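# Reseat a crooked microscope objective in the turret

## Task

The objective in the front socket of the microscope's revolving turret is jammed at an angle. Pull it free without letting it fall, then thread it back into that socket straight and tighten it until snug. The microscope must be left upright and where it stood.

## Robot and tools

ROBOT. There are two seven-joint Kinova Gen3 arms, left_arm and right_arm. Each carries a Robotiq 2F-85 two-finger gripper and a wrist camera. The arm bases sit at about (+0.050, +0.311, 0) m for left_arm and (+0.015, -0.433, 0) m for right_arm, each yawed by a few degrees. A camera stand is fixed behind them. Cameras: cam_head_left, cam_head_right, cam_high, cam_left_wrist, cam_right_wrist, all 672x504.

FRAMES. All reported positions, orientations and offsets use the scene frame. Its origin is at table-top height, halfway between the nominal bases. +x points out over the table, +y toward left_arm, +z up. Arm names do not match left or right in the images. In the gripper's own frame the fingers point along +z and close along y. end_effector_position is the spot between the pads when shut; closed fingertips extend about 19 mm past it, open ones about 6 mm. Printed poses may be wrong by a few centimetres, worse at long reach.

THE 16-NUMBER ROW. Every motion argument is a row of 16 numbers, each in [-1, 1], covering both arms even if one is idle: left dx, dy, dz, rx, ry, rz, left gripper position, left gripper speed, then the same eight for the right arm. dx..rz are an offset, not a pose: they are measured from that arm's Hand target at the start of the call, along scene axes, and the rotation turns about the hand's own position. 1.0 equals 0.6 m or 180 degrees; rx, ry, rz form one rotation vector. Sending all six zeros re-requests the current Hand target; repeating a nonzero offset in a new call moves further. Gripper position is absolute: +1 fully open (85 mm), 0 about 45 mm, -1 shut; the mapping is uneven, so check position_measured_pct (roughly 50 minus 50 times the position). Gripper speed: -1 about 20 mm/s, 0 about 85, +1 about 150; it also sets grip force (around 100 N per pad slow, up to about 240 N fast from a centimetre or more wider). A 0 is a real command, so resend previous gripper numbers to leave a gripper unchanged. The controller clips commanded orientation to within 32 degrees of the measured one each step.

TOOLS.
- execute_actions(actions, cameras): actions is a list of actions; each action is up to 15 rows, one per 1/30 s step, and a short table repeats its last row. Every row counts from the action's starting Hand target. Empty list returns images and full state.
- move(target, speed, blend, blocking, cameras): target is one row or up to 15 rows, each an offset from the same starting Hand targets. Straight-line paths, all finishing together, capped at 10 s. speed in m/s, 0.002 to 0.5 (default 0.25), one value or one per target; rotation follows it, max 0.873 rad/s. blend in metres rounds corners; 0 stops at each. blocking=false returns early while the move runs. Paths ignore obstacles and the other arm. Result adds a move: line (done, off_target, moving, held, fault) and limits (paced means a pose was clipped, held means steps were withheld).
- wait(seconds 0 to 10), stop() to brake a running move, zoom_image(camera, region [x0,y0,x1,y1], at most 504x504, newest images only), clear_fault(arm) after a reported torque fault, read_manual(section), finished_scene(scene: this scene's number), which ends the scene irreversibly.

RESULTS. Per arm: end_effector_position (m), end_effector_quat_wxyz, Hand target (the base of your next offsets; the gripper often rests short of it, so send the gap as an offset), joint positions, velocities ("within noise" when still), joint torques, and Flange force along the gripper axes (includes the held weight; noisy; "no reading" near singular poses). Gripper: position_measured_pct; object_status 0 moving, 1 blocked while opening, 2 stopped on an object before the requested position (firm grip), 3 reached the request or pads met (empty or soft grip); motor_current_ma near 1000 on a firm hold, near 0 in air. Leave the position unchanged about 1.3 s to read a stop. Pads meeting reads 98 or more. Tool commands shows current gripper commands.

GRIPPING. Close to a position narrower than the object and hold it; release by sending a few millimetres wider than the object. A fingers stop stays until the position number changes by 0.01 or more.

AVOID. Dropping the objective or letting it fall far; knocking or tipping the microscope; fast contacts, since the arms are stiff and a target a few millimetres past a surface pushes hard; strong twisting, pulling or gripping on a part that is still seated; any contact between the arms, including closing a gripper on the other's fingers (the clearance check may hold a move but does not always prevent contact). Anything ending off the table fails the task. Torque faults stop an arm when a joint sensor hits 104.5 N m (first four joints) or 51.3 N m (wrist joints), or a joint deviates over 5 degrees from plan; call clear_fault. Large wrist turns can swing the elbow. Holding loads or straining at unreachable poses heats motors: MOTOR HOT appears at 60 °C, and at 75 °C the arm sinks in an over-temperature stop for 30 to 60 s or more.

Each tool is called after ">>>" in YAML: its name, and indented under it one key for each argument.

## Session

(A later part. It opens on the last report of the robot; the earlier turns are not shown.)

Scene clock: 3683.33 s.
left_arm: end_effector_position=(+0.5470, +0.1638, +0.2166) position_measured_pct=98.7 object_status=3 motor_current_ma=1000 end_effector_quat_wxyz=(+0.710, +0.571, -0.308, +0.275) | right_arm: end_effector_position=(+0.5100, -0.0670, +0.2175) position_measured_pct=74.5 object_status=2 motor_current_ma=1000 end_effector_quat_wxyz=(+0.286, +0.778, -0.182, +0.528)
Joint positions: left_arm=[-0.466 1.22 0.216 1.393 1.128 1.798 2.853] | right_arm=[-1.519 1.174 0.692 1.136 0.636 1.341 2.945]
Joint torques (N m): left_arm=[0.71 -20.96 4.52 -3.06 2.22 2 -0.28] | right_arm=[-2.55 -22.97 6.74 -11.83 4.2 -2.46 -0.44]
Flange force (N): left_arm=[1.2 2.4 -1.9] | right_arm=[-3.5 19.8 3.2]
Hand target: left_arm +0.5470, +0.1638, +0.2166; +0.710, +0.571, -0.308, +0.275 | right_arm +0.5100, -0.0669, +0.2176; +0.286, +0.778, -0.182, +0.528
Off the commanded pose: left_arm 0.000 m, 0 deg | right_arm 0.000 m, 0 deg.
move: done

>>> move:
  target: [0,0,0,0,0,0,-1,0, -0.0006,-0.0008,0.0003,0,0,0,-0.6,-1]
  speed: 0.05
  cameras: ["cam_right_wrist","cam_left_wrist"]

>>> zoom_image:
  camera: "cam_right_wrist"
  region: [260, 385, 384, 430]

Scene clock: 3702.80 s.
left_arm: end_effector_position=(+0.5470, +0.1638, +0.2166) position_measured_pct=98.7 object_status=3 motor_current_ma=1000 end_effector_quat_wxyz=(+0.710, +0.571, -0.308, +0.275) | right_arm: end_effector_position=(+0.5097, -0.0674, +0.2177) position_measured_pct=74.5 object_status=2 motor_current_ma=1000 end_effector_quat_wxyz=(+0.286, +0.778, -0.182, +0.528)
Joint positions: left_arm=[-0.466 1.22 0.216 1.393 1.128 1.798 2.853] | right_arm=[-1.52 1.172 0.692 1.139 0.637 1.339 2.944]
Joint torques (N m): left_arm=[0.78 -20.94 4.57 -2.96 2.19 1.99 -0.17] | right_arm=[-3.33 -24.3 7.64 -10.03 3.98 0.2 -0.53]
Flange force (N): left_arm=[1.1 2.4 -2.0] | right_arm=[-4.3 11.3 7.1]
Hand target: left_arm +0.5470, +0.1638, +0.2166; +0.710, +0.571, -0.308, +0.275 | right_arm +0.5097, -0.0674, +0.2177; +0.286, +0.778, -0.182, +0.528
Off the commanded pose: left_arm 0.000 m, 0 deg | right_arm 0.000 m, 0 deg.
move: done
Images, in order (width x height): cam_left_wrist 672x504, cam_right_wrist 672x504.

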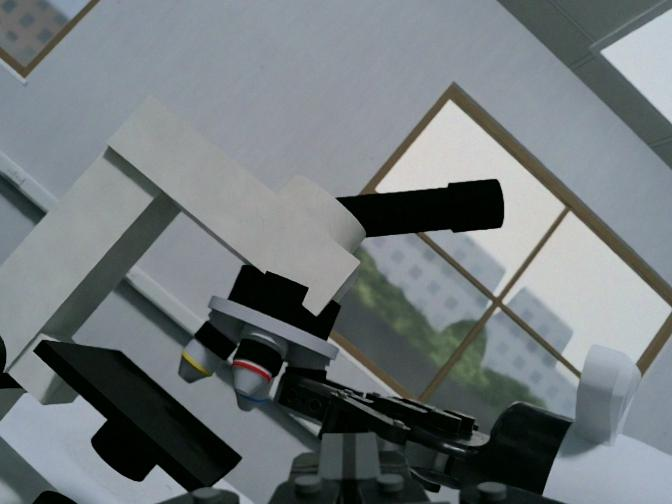

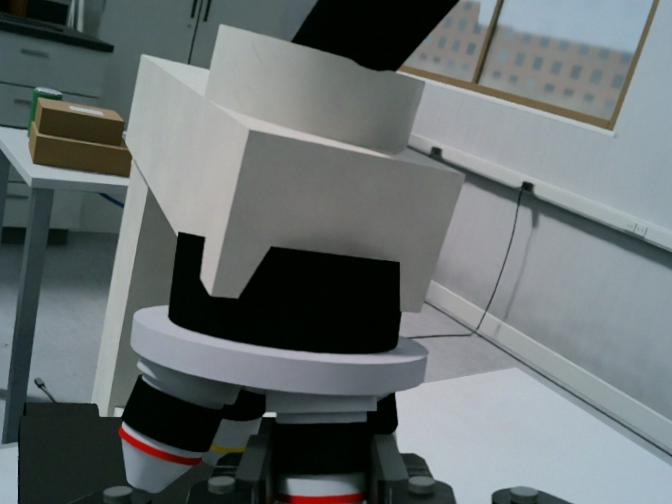

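Scaled by 4.065.

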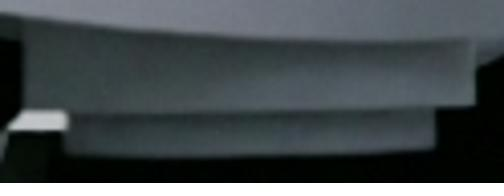

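>>> move:
  target: [0,0,0,0,0,0,-1,0, 0.00017,-0.00073,-0.0002,0,0,0,-0.6,-1]
  speed: 0.05

Scene clock: 3713.30 s.
left_arm: end_effector_position=(+0.5470, +0.1638, +0.2166) position_measured_pct=98.7 object_status=3 motor_current_ma=1000 end_effector_quat_wxyz=(+0.710, +0.571, -0.308, +0.275) | right_arm: end_effector_position=(+0.5097, -0.0678, +0.2176) position_measured_pct=74.5 object_status=2 motor_current_ma=1000 end_effector_quat_wxyz=(+0.286, +0.778, -0.182, +0.528)
Joint positions: left_arm=[-0.466 1.22 0.216 1.393 1.128 1.798 2.853] | right_arm=[-1.52 1.172 0.693 1.141 0.637 1.338 2.944]
Joint torques (N m): left_arm=[0.74 -20.92 4.55 -3.09 2.27 2.04 -0.25] | right_arm=[-1.03 -23.29 7.97 -8.53 3.61 0.48 -0.51]
Flange force (N): left_arm=[1.0 2.7 -1.8] | right_arm=[-3.3 10.4 3.3]
Hand target: left_arm +0.5470, +0.1638, +0.2166; +0.710, +0.571, -0.308, +0.275 | right_arm +0.5098, -0.0679, +0.2176; +0.286, +0.778, -0.182, +0.528
Off the commanded pose: left_arm 0.000 m, 0 deg | right_arm 0.000 m, 0 deg.
move: done

>>> move:
  target: [0,0,0,0,0,0,-1,0, 0.0007,0.0017,-0.0006,-0.01457,0.00387,-0.02347,-0.6,-1]
  speed: 0.08
  cameras: ["cam_right_wrist"]

>>> zoom_image:
  camera: "cam_right_wrist"
  region: [260, 385, 384, 430]

Scene clock: 3745.73 s.
left_arm: end_effector_position=(+0.5470, +0.1638, +0.2166) position_measured_pct=98.7 object_status=3 motor_current_ma=1000 end_effector_quat_wxyz=(+0.710, +0.571, -0.308, +0.275) | right_arm: end_effector_position=(+0.5102, -0.0668, +0.2173) position_measured_pct=74.5 object_status=2 motor_current_ma=1000 end_effector_quat_wxyz=(+0.324, +0.768, -0.197, +0.517)
Joint positions: left_arm=[-0.466 1.22 0.216 1.393 1.128 1.798 2.853] | right_arm=[-1.473 1.231 0.686 0.997 0.606 1.474 3.014]
Joint torques (N m): left_arm=[0.77 -20.97 4.55 -3.05 2.19 2.06 -0.25] | right_arm=[2.35 -23.33 8.75 -3.69 2.87 4.38 -0.03]
Flange force (N): left_arm=[1.1 2.5 -1.8] | right_arm=[-2.5 2.3 2.2]
Hand target: left_arm +0.5470, +0.1638, +0.2166; +0.710, +0.571, -0.308, +0.275 | right_arm +0.5102, -0.0668, +0.2173; +0.324, +0.768, -0.197, +0.517
Off the commanded pose: left_arm 0.000 m, 0 deg | right_arm 0.000 m, 0 deg.
move: done
Images, in order (width x height): cam_right_wrist 672x504.

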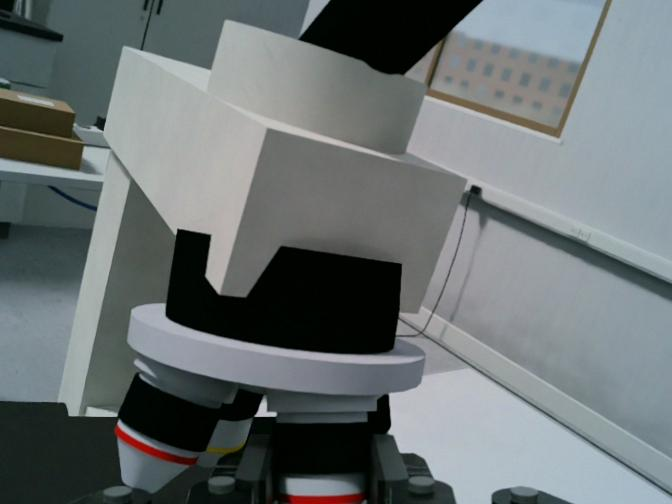

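Scaled by 4.065.

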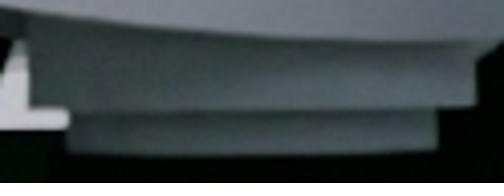

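>>> move:
  target: [0,0,0,0,0,0,-1,0, 0.0005,0.0006,-0.0002,0,0,0,-0.6,-1]
  speed: 0.05

Scene clock: 3754.77 s.
left_arm: end_effector_position=(+0.5470, +0.1638, +0.2166) position_measured_pct=98.7 object_status=3 motor_current_ma=1000 end_effector_quat_wxyz=(+0.710, +0.571, -0.308, +0.275) | right_arm: end_effector_position=(+0.5105, -0.0665, +0.2172) position_measured_pct=74.5 object_status=2 motor_current_ma=1000 end_effector_quat_wxyz=(+0.324, +0.768, -0.197, +0.517)
Joint positions: left_arm=[-0.466 1.22 0.216 1.393 1.128 1.798 2.853] | right_arm=[-1.472 1.232 0.686 0.995 0.605 1.475 3.014]
Joint torques (N m): left_arm=[0.73 -21 4.52 -3.1 2.23 2.04 -0.23] | right_arm=[2.94 -22.63 8.28 -5.2 3.2 2.12 -0.03]
Flange force (N): left_arm=[0.9 2.6 -1.7] | right_arm=[-2.7 8.8 -0.5]
Hand target: left_arm +0.5470, +0.1638, +0.2166; +0.710, +0.571, -0.308, +0.275 | right_arm +0.5105, -0.0665, +0.2171; +0.324, +0.768, -0.197, +0.517
Off the commanded pose: left_arm 0.000 m, 0 deg | right_arm 0.000 m, 0 deg.
move: done

>>> move:
  target:
    - [0,0,0,0,0,0,-1,0, -0.00027,0.00035,0.00023,0,0,0,-0.6,-1]
    - [0,0,0,0,0,0,-1,0, -0.00027,0.00035,0.00023,0,0,0,-0.33,-1]
  speed: 0.05
  cameras: ["cam_right_wrist","cam_left_wrist"]

>>> zoom_image:
  camera: "cam_right_wrist"
  region: [260, 385, 384, 430]

>>> zoom_image:
  camera: "cam_right_wrist"
  region: [264, 400, 296, 424]

>>> zoom_image:
  camera: "cam_right_wrist"
  region: [344, 400, 376, 424]

Scene clock: 3769.50 s.
left_arm: end_effector_position=(+0.5470, +0.1638, +0.2166) position_measured_pct=98.7 object_status=3 motor_current_ma=1000 end_effector_quat_wxyz=(+0.710, +0.571, -0.308, +0.275) | right_arm: end_effector_position=(+0.5103, -0.0663, +0.2173) position_measured_pct=66.7 object_status=0 motor_current_ma=0 end_effector_quat_wxyz=(+0.324, +0.768, -0.197, +0.517)
Joint positions: left_arm=[-0.466 1.22 0.216 1.393 1.128 1.798 2.853] | right_arm=[-1.472 1.233 0.686 0.994 0.605 1.476 3.015]
Joint torques (N m): left_arm=[0.71 -21.04 4.48 -3.04 2.19 2.05 -0.22] | right_arm=[0.2 -22.79 6.86 -6.17 2.72 1.65 -0.07]
Flange force (N): left_arm=[1.0 2.2 -1.8] | right_arm=[-1.0 8.2 3.0]
Hand target: left_arm +0.5470, +0.1638, +0.2166; +0.710, +0.571, -0.308, +0.275 | right_arm +0.5103, -0.0663, +0.2173; +0.324, +0.768, -0.197, +0.517
Off the commanded pose: left_arm 0.000 m, 0 deg | right_arm 0.000 m, 0 deg.
move: done
Images, in order (width x height): cam_left_wrist 672x504, cam_right_wrist 672x504.

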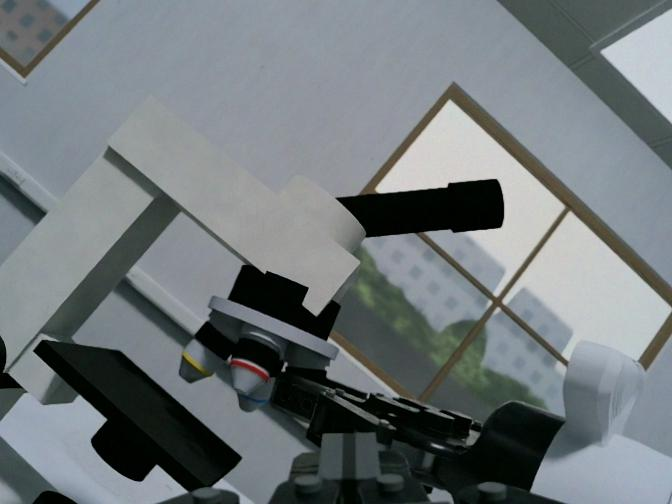

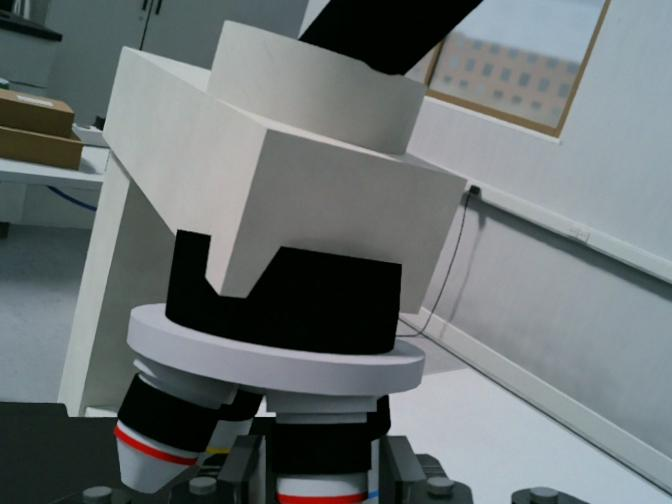

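Scaled by 4.065.

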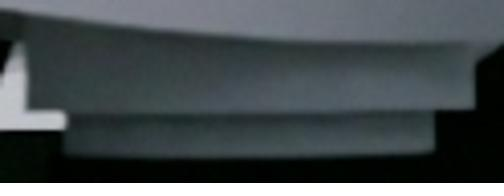

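Scaled by 15.750.

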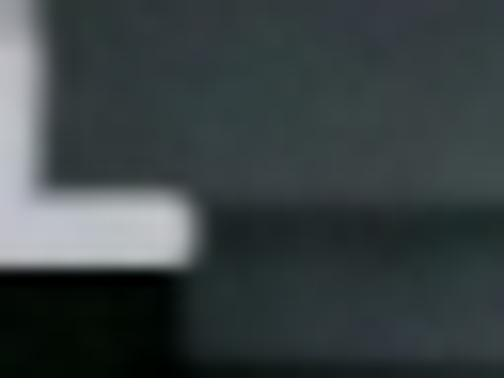

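Scaled by 15.750.

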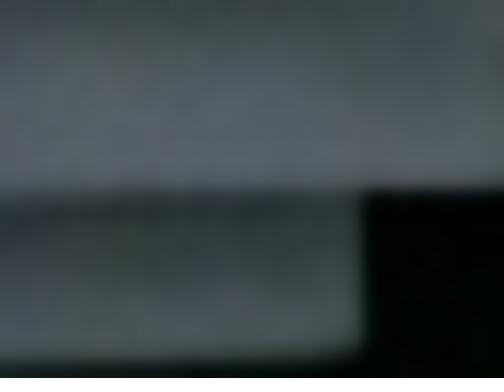

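>>> move:
  target:
    - [0,0,0,0,0,0,-1,0, 0.0020,0.0030,-0.0018,-0.02914,0.00774,-0.04694,-0.33,-1]
    - [0,0,0,0,0,0,-1,0, 0.0020,0.0030,-0.0018,-0.02914,0.00774,-0.04694,-0.6,-1]
    - [0,0,0,0,0,0,-1,0, 0.0018,0.0034,-0.0016,-0.02914,0.00774,-0.04694,-0.6,-1]
  speed: [0.2,0.05,0.05]
  cameras: ["cam_right_wrist"]

>>> zoom_image:
  camera: "cam_right_wrist"
  region: [260, 385, 384, 430]

Scene clock: 3787.53 s.
left_arm: end_effector_position=(+0.5470, +0.1638, +0.2166) position_measured_pct=98.7 object_status=3 motor_current_ma=1000 end_effector_quat_wxyz=(+0.710, +0.571, -0.308, +0.275) | right_arm: end_effector_position=(+0.5114, -0.0642, +0.2163) position_measured_pct=74.5 object_status=2 motor_current_ma=1000 end_effector_quat_wxyz=(+0.398, +0.742, -0.225, +0.491)
Joint positions: left_arm=[-0.466 1.22 0.216 1.393 1.128 1.798 2.853] | right_arm=[-1.356 1.38 0.69 0.638 0.572 1.777 3.167]
Joint torques (N m): left_arm=[0.74 -20.94 4.48 -3.03 2.16 1.96 -0.23] | right_arm=[0.81 -24.52 5.82 -6.97 3.02 0.19 -0.07]
Flange force (N): left_arm=[1.2 2.5 -1.9] | right_arm=[-3.3 15.8 5.4]
Hand target: left_arm +0.5470, +0.1638, +0.2166; +0.710, +0.571, -0.308, +0.275 | right_arm +0.5114, -0.0642, +0.2163; +0.398, +0.742, -0.225, +0.491
Off the commanded pose: left_arm 0.000 m, 0 deg | right_arm 0.000 m, 0 deg.
move: done
Images, in order (width x height): cam_right_wrist 672x504.

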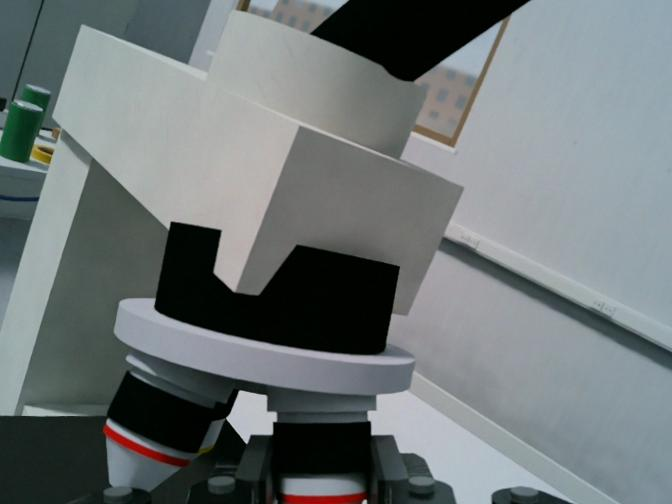

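Scaled by 4.065.

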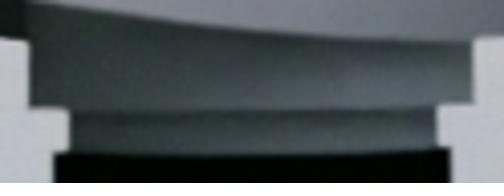

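>>> move:
  target: [0,0,0,0,0,0,-1,0, -0.00106,-0.0017,0.00085,0.01457,-0.00387,0.02347,-0.6,-1]
  speed: 0.08

>>> move:
  target: [0,0,0,0,0,0,-1,0, -0.0008,-0.0015,0.0007,0.01457,-0.00387,0.02347,-0.6,-1]
  speed: 0.08

Scene clock: 3794.57 s.
left_arm: end_effector_position=(+0.5470, +0.1638, +0.2166) position_measured_pct=98.7 object_status=3 motor_current_ma=1000 end_effector_quat_wxyz=(+0.710, +0.571, -0.308, +0.275) | right_arm: end_effector_position=(+0.5108, -0.0653, +0.2168) position_measured_pct=74.5 object_status=2 motor_current_ma=1000 end_effector_quat_wxyz=(+0.362, +0.755, -0.211, +0.504)
Joint positions: left_arm=[-0.466 1.22 0.216 1.393 1.128 1.798 2.853] | right_arm=[-1.419 1.3 0.685 0.832 0.583 1.619 3.087]
Joint torques (N m): left_arm=[0.73 -21 4.5 -3.03 2.15 2.02 -0.3] | right_arm=[-4.44 -24.88 5.45 -12.61 3.93 -3.57 -0.48]
Flange force (N): left_arm=[1.3 2.2 -1.9] | right_arm=[-4.2 23.8 9.9]
Hand target: left_arm +0.5470, +0.1638, +0.2166; +0.710, +0.571, -0.308, +0.275 | right_arm +0.5108, -0.0653, +0.2168; +0.362, +0.755, -0.211, +0.504
Off the commanded pose: left_arm 0.000 m, 0 deg | right_arm 0.000 m, 0 deg.
move: done

Scene clock: 3795.47 s.
left_arm: end_effector_position=(+0.5470, +0.1638, +0.2166) position_measured_pct=98.7 object_status=3 motor_current_ma=1000 end_effector_quat_wxyz=(+0.710, +0.571, -0.308, +0.275) | right_arm: end_effector_position=(+0.5103, -0.0662, +0.2172) position_measured_pct=74.5 object_status=2 motor_current_ma=1000 end_effector_quat_wxyz=(+0.324, +0.768, -0.197, +0.517)
Joint positions: left_arm=[-0.466 1.22 0.216 1.393 1.128 1.798 2.853] | right_arm=[-1.472 1.233 0.686 0.993 0.605 1.476 3.015]
Joint torques (N m): left_arm=[0.74 -20.94 4.52 -3.01 2.12 2.01 -0.21] | right_arm=[-7.01 -22.76 3.05 -15.03 2.82 -5.52 -1.19]
Flange force (N): left_arm=[1.2 2.4 -1.8] | right_arm=[1.0 28.0 9.8]
Hand target: left_arm +0.5470, +0.1638, +0.2166; +0.710, +0.571, -0.308, +0.275 | right_arm +0.5103, -0.0662, +0.2172; +0.324, +0.768, -0.197, +0.517
Off the commanded pose: left_arm 0.000 m, 0 deg | right_arm 0.000 m, 0 deg.
move: done

>>> move:
  target: [0,0,0,0,0,0,-1,0, 0.0002,0.0001,-0.0005,-0.01457,0.00387,-0.02347,-0.6,-1]
  speed: 0.08
  cameras: ["cam_right_wrist","cam_left_wrist"]

Scene clock: 3808.33 s.
left_arm: end_effector_position=(+0.5470, +0.1638, +0.2166) position_measured_pct=98.7 object_status=3 motor_current_ma=1000 end_effector_quat_wxyz=(+0.710, +0.571, -0.308, +0.275) | right_arm: end_effector_position=(+0.5104, -0.0661, +0.2169) position_measured_pct=74.5 object_status=2 motor_current_ma=1000 end_effector_quat_wxyz=(+0.362, +0.755, -0.211, +0.504)
Joint positions: left_arm=[-0.466 1.22 0.216 1.393 1.128 1.798 2.853] | right_arm=[-1.42 1.298 0.685 0.838 0.583 1.616 3.085]
Joint torques (N m): left_arm=[0.79 -20.96 4.46 -3.07 2.18 2.01 -0.26] | right_arm=[-4.97 -25.31 5.86 -11.16 3.65 -0.83 -0.51]
Flange force (N): left_arm=[1.1 2.6 -1.8] | right_arm=[-3.9 18.7 13.1]
Hand target: left_arm +0.5470, +0.1638, +0.2166; +0.710, +0.571, -0.308, +0.275 | right_arm +0.5104, -0.0661, +0.2170; +0.362, +0.755, -0.211, +0.504
Off the commanded pose: left_arm 0.000 m, 0 deg | right_arm 0.000 m, 0 deg.
move: done
Images, in order (width x height): cam_left_wrist 672x504, cam_right_wrist 672x504.

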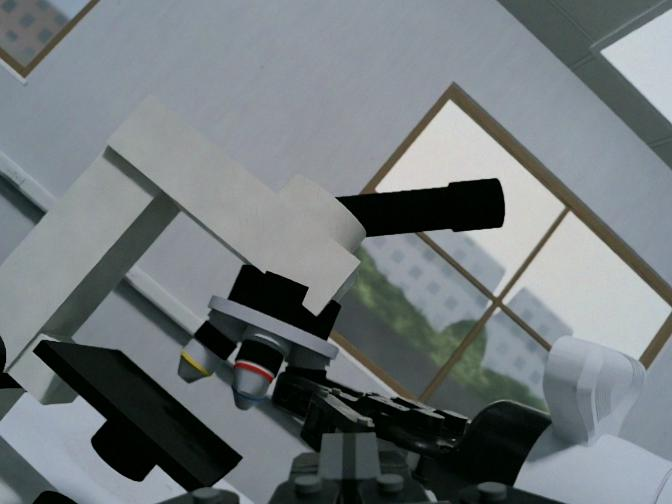

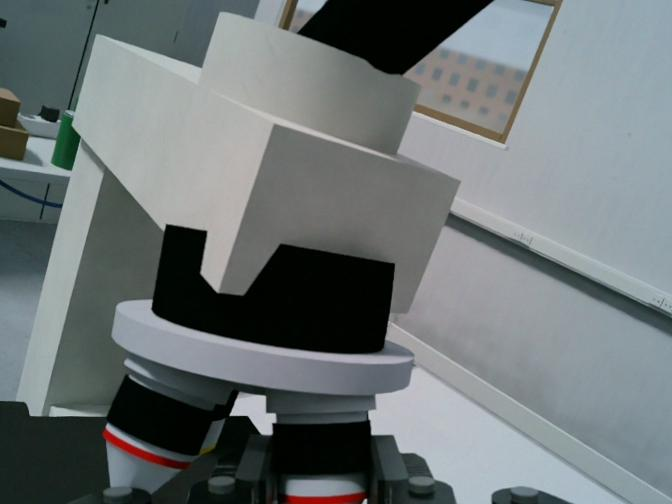

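>>> move:
  target: [0,0,0,0,0,0,-1,0, 0.0005,0.0003,-0.0005,-0.00874,0.00232,-0.01408,-0.6,-1]
  speed: 0.08

Scene clock: 3837.00 s.
left_arm: end_effector_position=(+0.5470, +0.1638, +0.2166) position_measured_pct=98.7 object_status=3 motor_current_ma=1000 end_effector_quat_wxyz=(+0.710, +0.571, -0.308, +0.275) | right_arm: end_effector_position=(+0.5107, -0.0659, +0.2166) position_measured_pct=74.5 object_status=2 motor_current_ma=1000 end_effector_quat_wxyz=(+0.384, +0.747, -0.219, +0.496)
Joint positions: left_arm=[-0.466 1.22 0.216 1.393 1.128 1.798 2.853] | right_arm=[-1.385 1.342 0.687 0.732 0.575 1.706 3.13]
Joint torques (N m): left_arm=[0.73 -20.97 4.47 -2.99 2.16 2.02 -0.22] | right_arm=[-0.57 -25.37 6.82 -6.71 3.35 2.05 -0.26]
Flange force (N): left_arm=[1.2 2.2 -1.9] | right_arm=[-3.4 9.8 7.4]
Hand target: left_arm +0.5470, +0.1638, +0.2166; +0.710, +0.571, -0.308, +0.275 | right_arm +0.5107, -0.0659, +0.2166; +0.384, +0.747, -0.219, +0.496
Off the commanded pose: left_arm 0.000 m, 0 deg | right_arm 0.000 m, 0 deg.
move: done

>>> wait:
  seconds: 0.1
  cameras: ["cam_left_wrist","cam_right_wrist"]

>>> zoom_image:
  camera: "cam_left_wrist"
  region: [160, 250, 360, 420]

Scene clock: 3848.27 s.
left_arm: end_effector_position=(+0.5470, +0.1638, +0.2166) position_measured_pct=98.7 object_status=3 motor_current_ma=1000 end_effector_quat_wxyz=(+0.710, +0.571, -0.308, +0.275) | right_arm: end_effector_position=(+0.5107, -0.0659, +0.2166) position_measured_pct=74.5 object_status=2 motor_current_ma=1000 end_effector_quat_wxyz=(+0.384, +0.747, -0.219, +0.496)
Joint positions: left_arm=[-0.466 1.22 0.216 1.393 1.128 1.798 2.853] | right_arm=[-1.385 1.342 0.687 0.732 0.575 1.706 3.13]
Joint torques (N m): left_arm=[0.73 -20.88 4.39 -3.07 2.19 2.02 -0.23] | right_arm=[-0.46 -25.26 6.9 -6.71 3.34 2.14 -0.22]
Flange force (N): left_arm=[1.1 2.7 -1.6] | right_arm=[-3.7 10.8 7.8]
Hand target: left_arm +0.5470, +0.1638, +0.2166; +0.710, +0.571, -0.308, +0.275 | right_arm +0.5107, -0.0659, +0.2166; +0.384, +0.747, -0.219, +0.496
Tool commands: left_gripper/position=-1.0 left_gripper/speed=+0.0 right_gripper/position=-0.6 right_gripper/speed=-1.0
Off the commanded pose: left_arm 0.000 m, 0 deg | right_arm 0.000 m, 0 deg.
wait: 0.10 s; at rest from the start
Images, in order (width x height): cam_left_wrist 672x504, cam_right_wrist 672x504.

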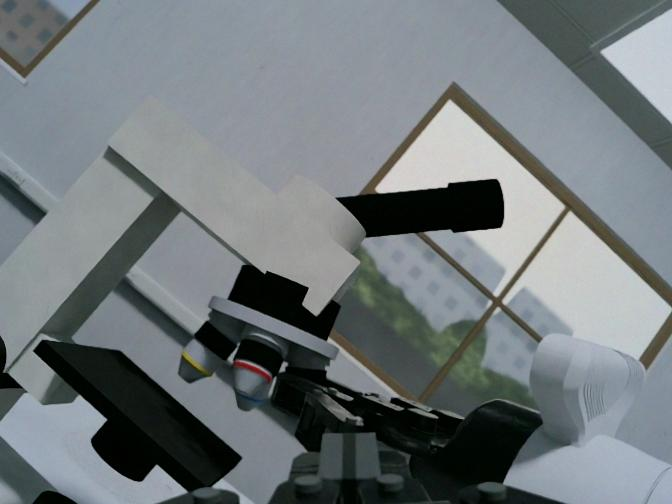

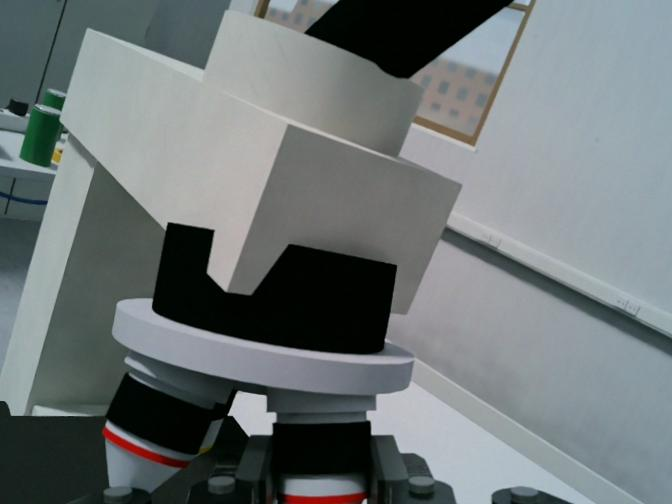

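Scaled by 2.520.

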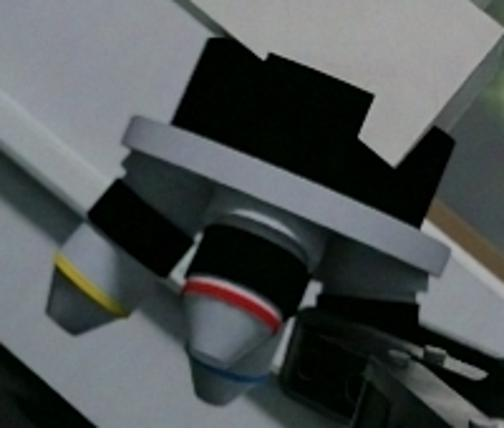

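>>> move:
  target: [0,0,0,0,0,0,-1,0, 0.0005,0.00075,-0.00035,-0.00583,0.00155,-0.00939,-0.6,-1]
  speed: 0.08

Scene clock: 3877.13 s.
left_arm: end_effector_position=(+0.5470, +0.1638, +0.2166) position_measured_pct=98.7 object_status=3 motor_current_ma=1000 end_effector_quat_wxyz=(+0.710, +0.571, -0.308, +0.275) | right_arm: end_effector_position=(+0.5110, -0.0655, +0.2164) position_measured_pct=74.5 object_status=2 motor_current_ma=1000 end_effector_quat_wxyz=(+0.398, +0.742, -0.225, +0.491)
Joint positions: left_arm=[-0.466 1.22 0.216 1.393 1.128 1.798 2.853] | right_arm=[-1.358 1.376 0.69 0.65 0.571 1.771 3.163]
Joint torques (N m): left_arm=[0.76 -20.97 4.56 -3.12 2.17 2.04 -0.24] | right_arm=[2.86 -24.83 6.99 -3.78 2.91 3.9 -0.12]
Flange force (N): left_arm=[1.0 2.7 -1.7] | right_arm=[-2.5 6.2 3.2]
Hand target: left_arm +0.5470, +0.1638, +0.2166; +0.710, +0.571, -0.308, +0.275 | right_arm +0.5110, -0.0655, +0.2164; +0.398, +0.742, -0.225, +0.491
Off the commanded pose: left_arm 0.000 m, 0 deg | right_arm 0.000 m, 0 deg.
move: done

>>> move:
  target: [0,0,0,0,0,0,-1,0, 0.0002,0.001,0,0,0,0,-0.6,-1]
  speed: 0.08
  cameras: ["cam_left_wrist","cam_right_wrist"]

>>> zoom_image:
  camera: "cam_left_wrist"
  region: [160, 250, 360, 420]

Scene clock: 3884.80 s.
left_arm: end_effector_position=(+0.5470, +0.1638, +0.2166) position_measured_pct=98.7 object_status=3 motor_current_ma=1000 end_effector_quat_wxyz=(+0.710, +0.571, -0.308, +0.275) | right_arm: end_effector_position=(+0.5111, -0.0649, +0.2164) position_measured_pct=74.5 object_status=2 motor_current_ma=1000 end_effector_quat_wxyz=(+0.398, +0.742, -0.225, +0.491)
Joint positions: left_arm=[-0.466 1.22 0.216 1.393 1.128 1.798 2.853] | right_arm=[-1.357 1.378 0.691 0.645 0.571 1.774 3.165]
Joint torques (N m): left_arm=[0.79 -21 4.48 -2.94 2.17 2.04 -0.24] | right_arm=[0.83 -25.21 6.61 -5.98 3.28 2.18 -0.07]
Flange force (N): left_arm=[1.3 2.1 -2.0] | right_arm=[-3.9 11.8 6.7]
Hand target: left_arm +0.5470, +0.1638, +0.2166; +0.710, +0.571, -0.308, +0.275 | right_arm +0.5111, -0.0649, +0.2164; +0.398, +0.742, -0.225, +0.491
Off the commanded pose: left_arm 0.000 m, 0 deg | right_arm 0.000 m, 0 deg.
move: done
Images, in order (width x height): cam_left_wrist 672x504, cam_right_wrist 672x504.

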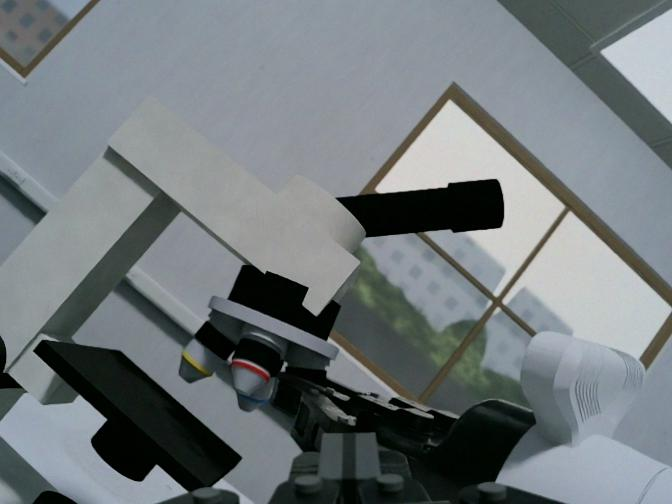

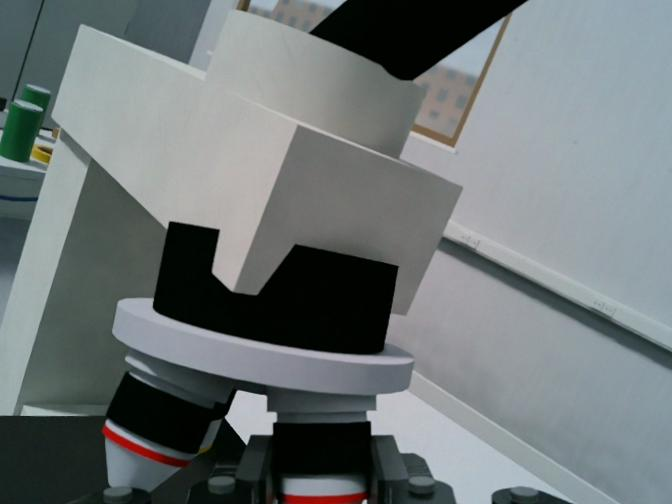

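Scaled by 2.520.

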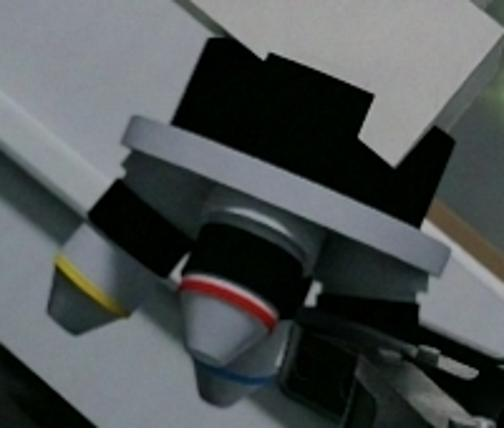

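>>> move:
  target: [0,0,0,0,0,0,-1,0, 0,0,0,0,0,0,-0.33,-1]
  speed: 0.05
  cameras: ["cam_left_wrist","cam_right_wrist"]

>>> zoom_image:
  camera: "cam_left_wrist"
  region: [160, 250, 360, 420]

>>> zoom_image:
  camera: "cam_right_wrist"
  region: [260, 385, 384, 430]

Scene clock: 3896.27 s.
left_arm: end_effector_position=(+0.5470, +0.1638, +0.2166) position_measured_pct=98.7 object_status=3 motor_current_ma=1000 end_effector_quat_wxyz=(+0.710, +0.571, -0.308, +0.275) | right_arm: end_effector_position=(+0.5111, -0.0649, +0.2164) position_measured_pct=66.7 object_status=0 motor_current_ma=0 end_effector_quat_wxyz=(+0.398, +0.742, -0.225, +0.491)
Joint positions: left_arm=[-0.466 1.22 0.216 1.393 1.128 1.798 2.853] | right_arm=[-1.357 1.378 0.691 0.645 0.571 1.774 3.165]
Joint torques (N m): left_arm=[0.74 -20.94 4.49 -3.06 2.18 1.99 -0.21] | right_arm=[0.08 -24.67 5.73 -6.23 2.81 1.4 -0.04]
Flange force (N): left_arm=[1.1 2.6 -1.8] | right_arm=[-2.1 11.2 6.1]
Hand target: left_arm +0.5470, +0.1638, +0.2166; +0.710, +0.571, -0.308, +0.275 | right_arm +0.5111, -0.0649, +0.2164; +0.398, +0.742, -0.225, +0.491
Off the commanded pose: left_arm 0.000 m, 0 deg | right_arm 0.000 m, 0 deg.
move: done
Images, in order (width x height): cam_left_wrist 672x504, cam_right_wrist 672x504.

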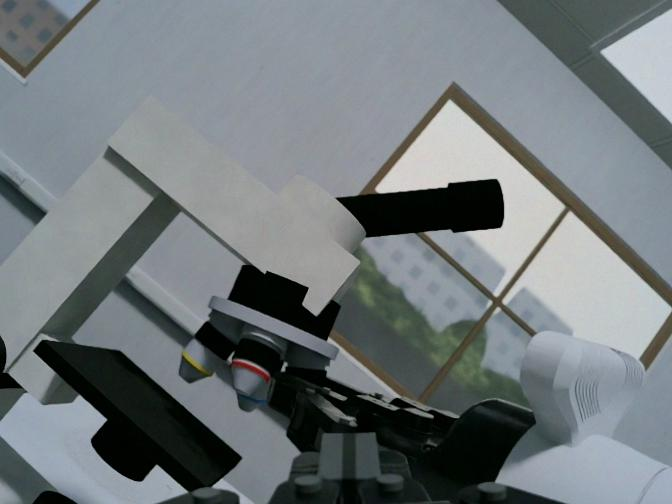

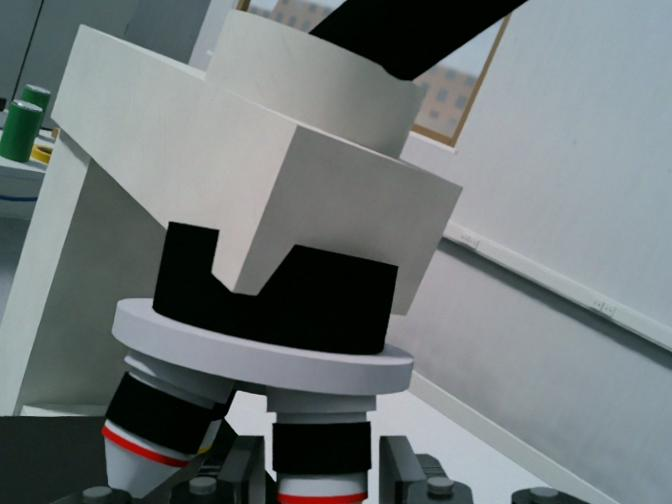

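Scaled by 2.520.

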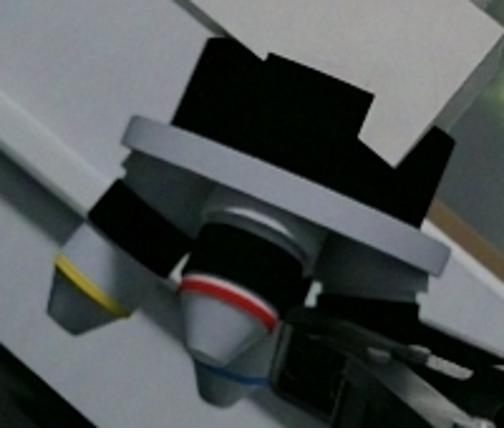

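Scaled by 4.065.

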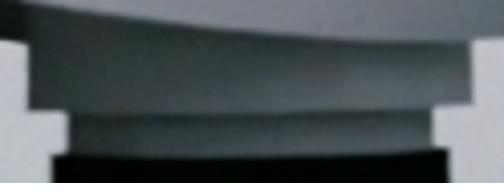

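>>> move:
  target:
    - [0,0,0,0,0,0,-1,0, -0.0008,-0.0037,0.0007,0.0437,-0.0116,0.0704,-0.33,-1]
    - [0,0,0,0,0,0,-1,0, -0.004,-0.0132,0.0033,0.13295,-0.03342,0.21034,-0.33,-1]
  speed: 0.2
  blend: 0.002
  cameras: ["cam_right_wrist"]

>>> zoom_image:
  camera: "cam_right_wrist"
  region: [230, 380, 410, 504]

Scene clock: 3939.80 s.
left_arm: end_effector_position=(+0.5470, +0.1638, +0.2166) position_measured_pct=98.7 object_status=3 motor_current_ma=1000 end_effector_quat_wxyz=(+0.710, +0.571, -0.308, +0.275) | right_arm: end_effector_position=(+0.5087, -0.0728, +0.2184) position_measured_pct=66.7 object_status=3 motor_current_ma=0 end_effector_quat_wxyz=(+0.047, +0.813, -0.089, +0.573)
Joint positions: left_arm=[-0.466 1.22 0.216 1.393 1.128 1.798 2.853] | right_arm=[-1.79 1.018 0.952 1.822 1.049 0.499 2.352]
Joint torques (N m): left_arm=[0.75 -20.9 4.46 -3.13 2.19 2.06 -0.22] | right_arm=[0.15 -15.74 8.34 -4.95 1.13 2.38 -0.05]
Flange force (N): left_arm=[0.9 2.9 -1.5] | right_arm=[1.1 4.2 -1.5]
Hand target: left_arm +0.5470, +0.1638, +0.2166; +0.710, +0.571, -0.308, +0.275 | right_arm +0.5087, -0.0728, +0.2184; +0.047, +0.813, -0.089, +0.573
Off the commanded pose: left_arm 0.000 m, 0 deg | right_arm 0.000 m, 0 deg.
move: done
Images, in order (width x height): cam_right_wrist 672x504.

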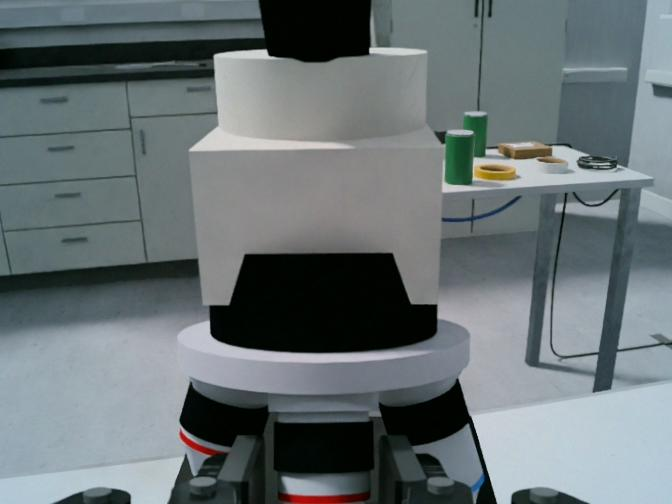

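Scaled by 2.800.

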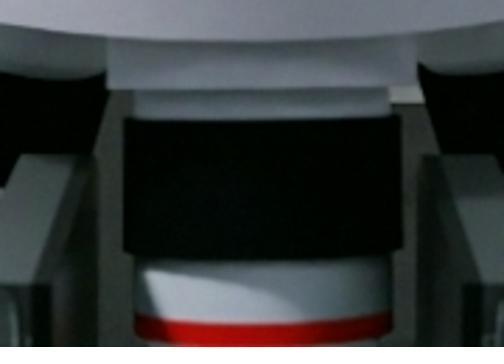

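>>> move:
  target:
    - [0,0,0,0,0,0,-1,0, -0.0461,0.0092,0.0171,0,0,0,-0.33,-1]
    - [0,0,0,0,0,0,-1,0, -0.1843,0.0368,0.0684,0,0,0,-0.33,-1]
  speed: [0.06,0.15]
  blend: 0.005
  cameras: ["cam_right_wrist","cam_left_wrist","cam_head_right"]

>>> zoom_image:
  camera: "cam_right_wrist"
  region: [230, 300, 430, 450]

>>> zoom_image:
  camera: "cam_left_wrist"
  region: [160, 250, 360, 420]

Scene clock: 3952.70 s.
left_arm: end_effector_position=(+0.5470, +0.1638, +0.2166) position_measured_pct=98.7 object_status=3 motor_current_ma=1000 end_effector_quat_wxyz=(+0.710, +0.571, -0.308, +0.275) | right_arm: end_effector_position=(+0.3982, -0.0507, +0.2594) position_measured_pct=66.7 object_status=3 motor_current_ma=0 end_effector_quat_wxyz=(+0.047, +0.813, -0.089, +0.573)
Joint positions: left_arm=[-0.466 1.22 0.216 1.393 1.128 1.798 2.853] | right_arm=[-2.031 0.868 0.903 1.858 0.905 0.77 2.471]
Joint torques (N m): left_arm=[0.66 -20.97 4.5 -3.03 2.14 2.02 -0.26] | right_arm=[0.17 -14.17 6.99 -5.55 1.67 2.14 -0.01]
Flange force (N): left_arm=[1.3 2.3 -1.7] | right_arm=[0.7 5.1 0.0]
Hand target: left_arm +0.5470, +0.1638, +0.2166; +0.710, +0.571, -0.308, +0.275 | right_arm +0.3981, -0.0507, +0.2594; +0.047, +0.813, -0.089, +0.573
Off the commanded pose: left_arm 0.000 m, 0 deg | right_arm 0.000 m, 0 deg.
move: done
Images, in order (width x height): cam_head_right 672x504, cam_left_wrist 672x504, cam_right_wrist 672x504.

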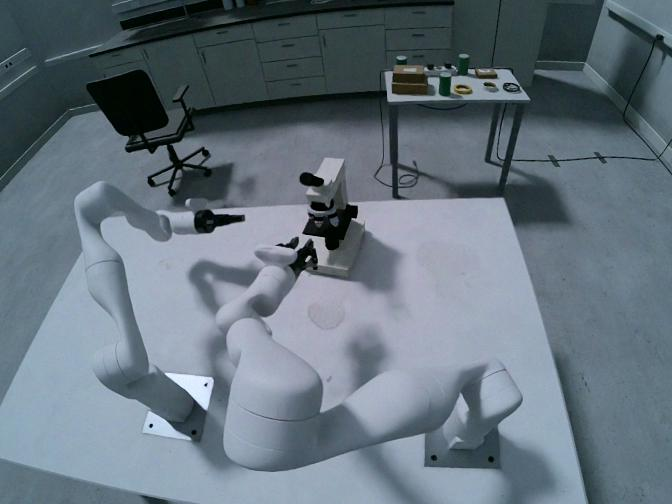

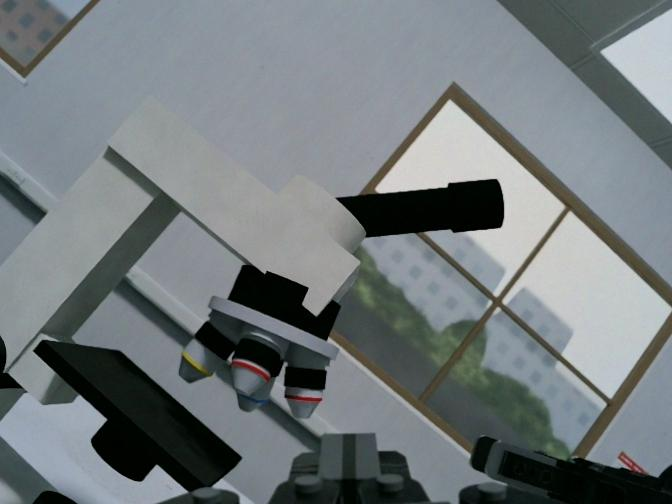

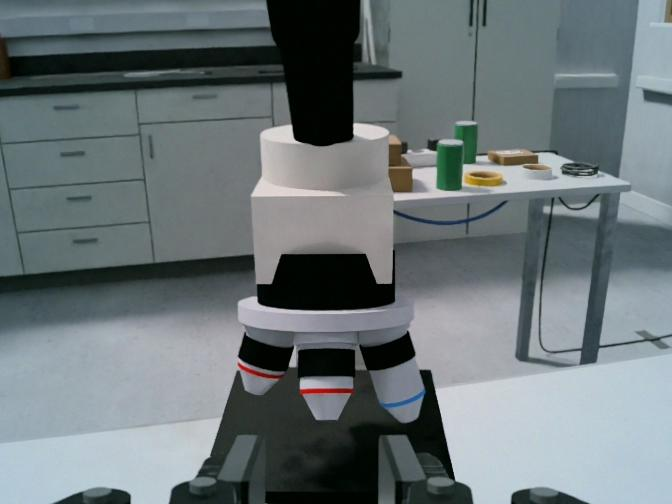

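Scaled by 2.520.

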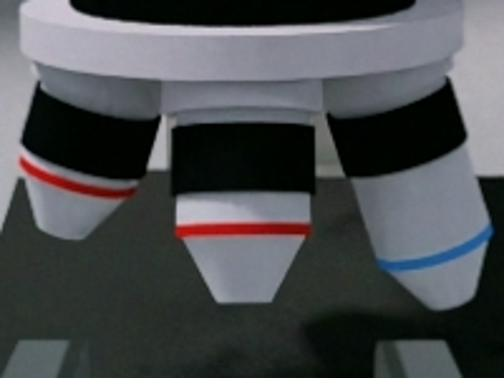

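Scaled by 2.520.

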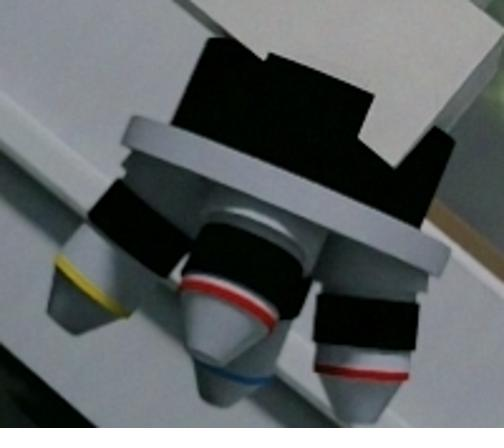

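>>> zoom_image:
  camera: "cam_right_wrist"
  region: [288, 326, 364, 383]

>>> zoom_image:
  camera: "cam_left_wrist"
  region: [270, 335, 342, 389]

Scaled by 6.632.

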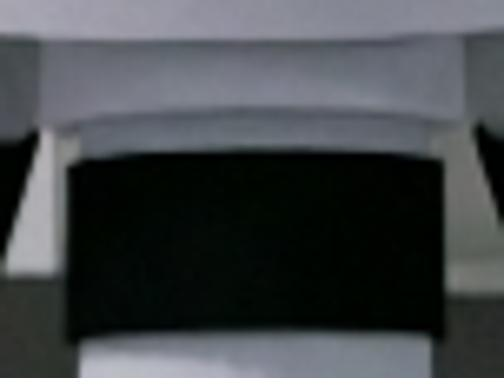

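Scaled by 7.000.

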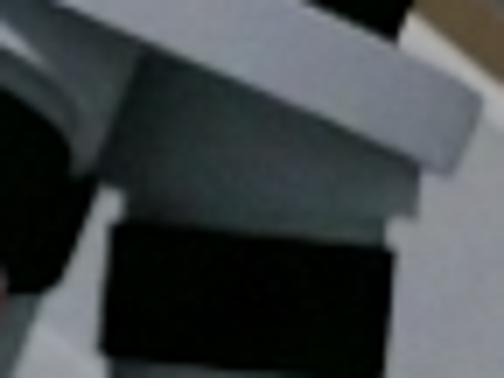

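>>> finished_scene:
  scene: 2

The scene is finished: the task was done.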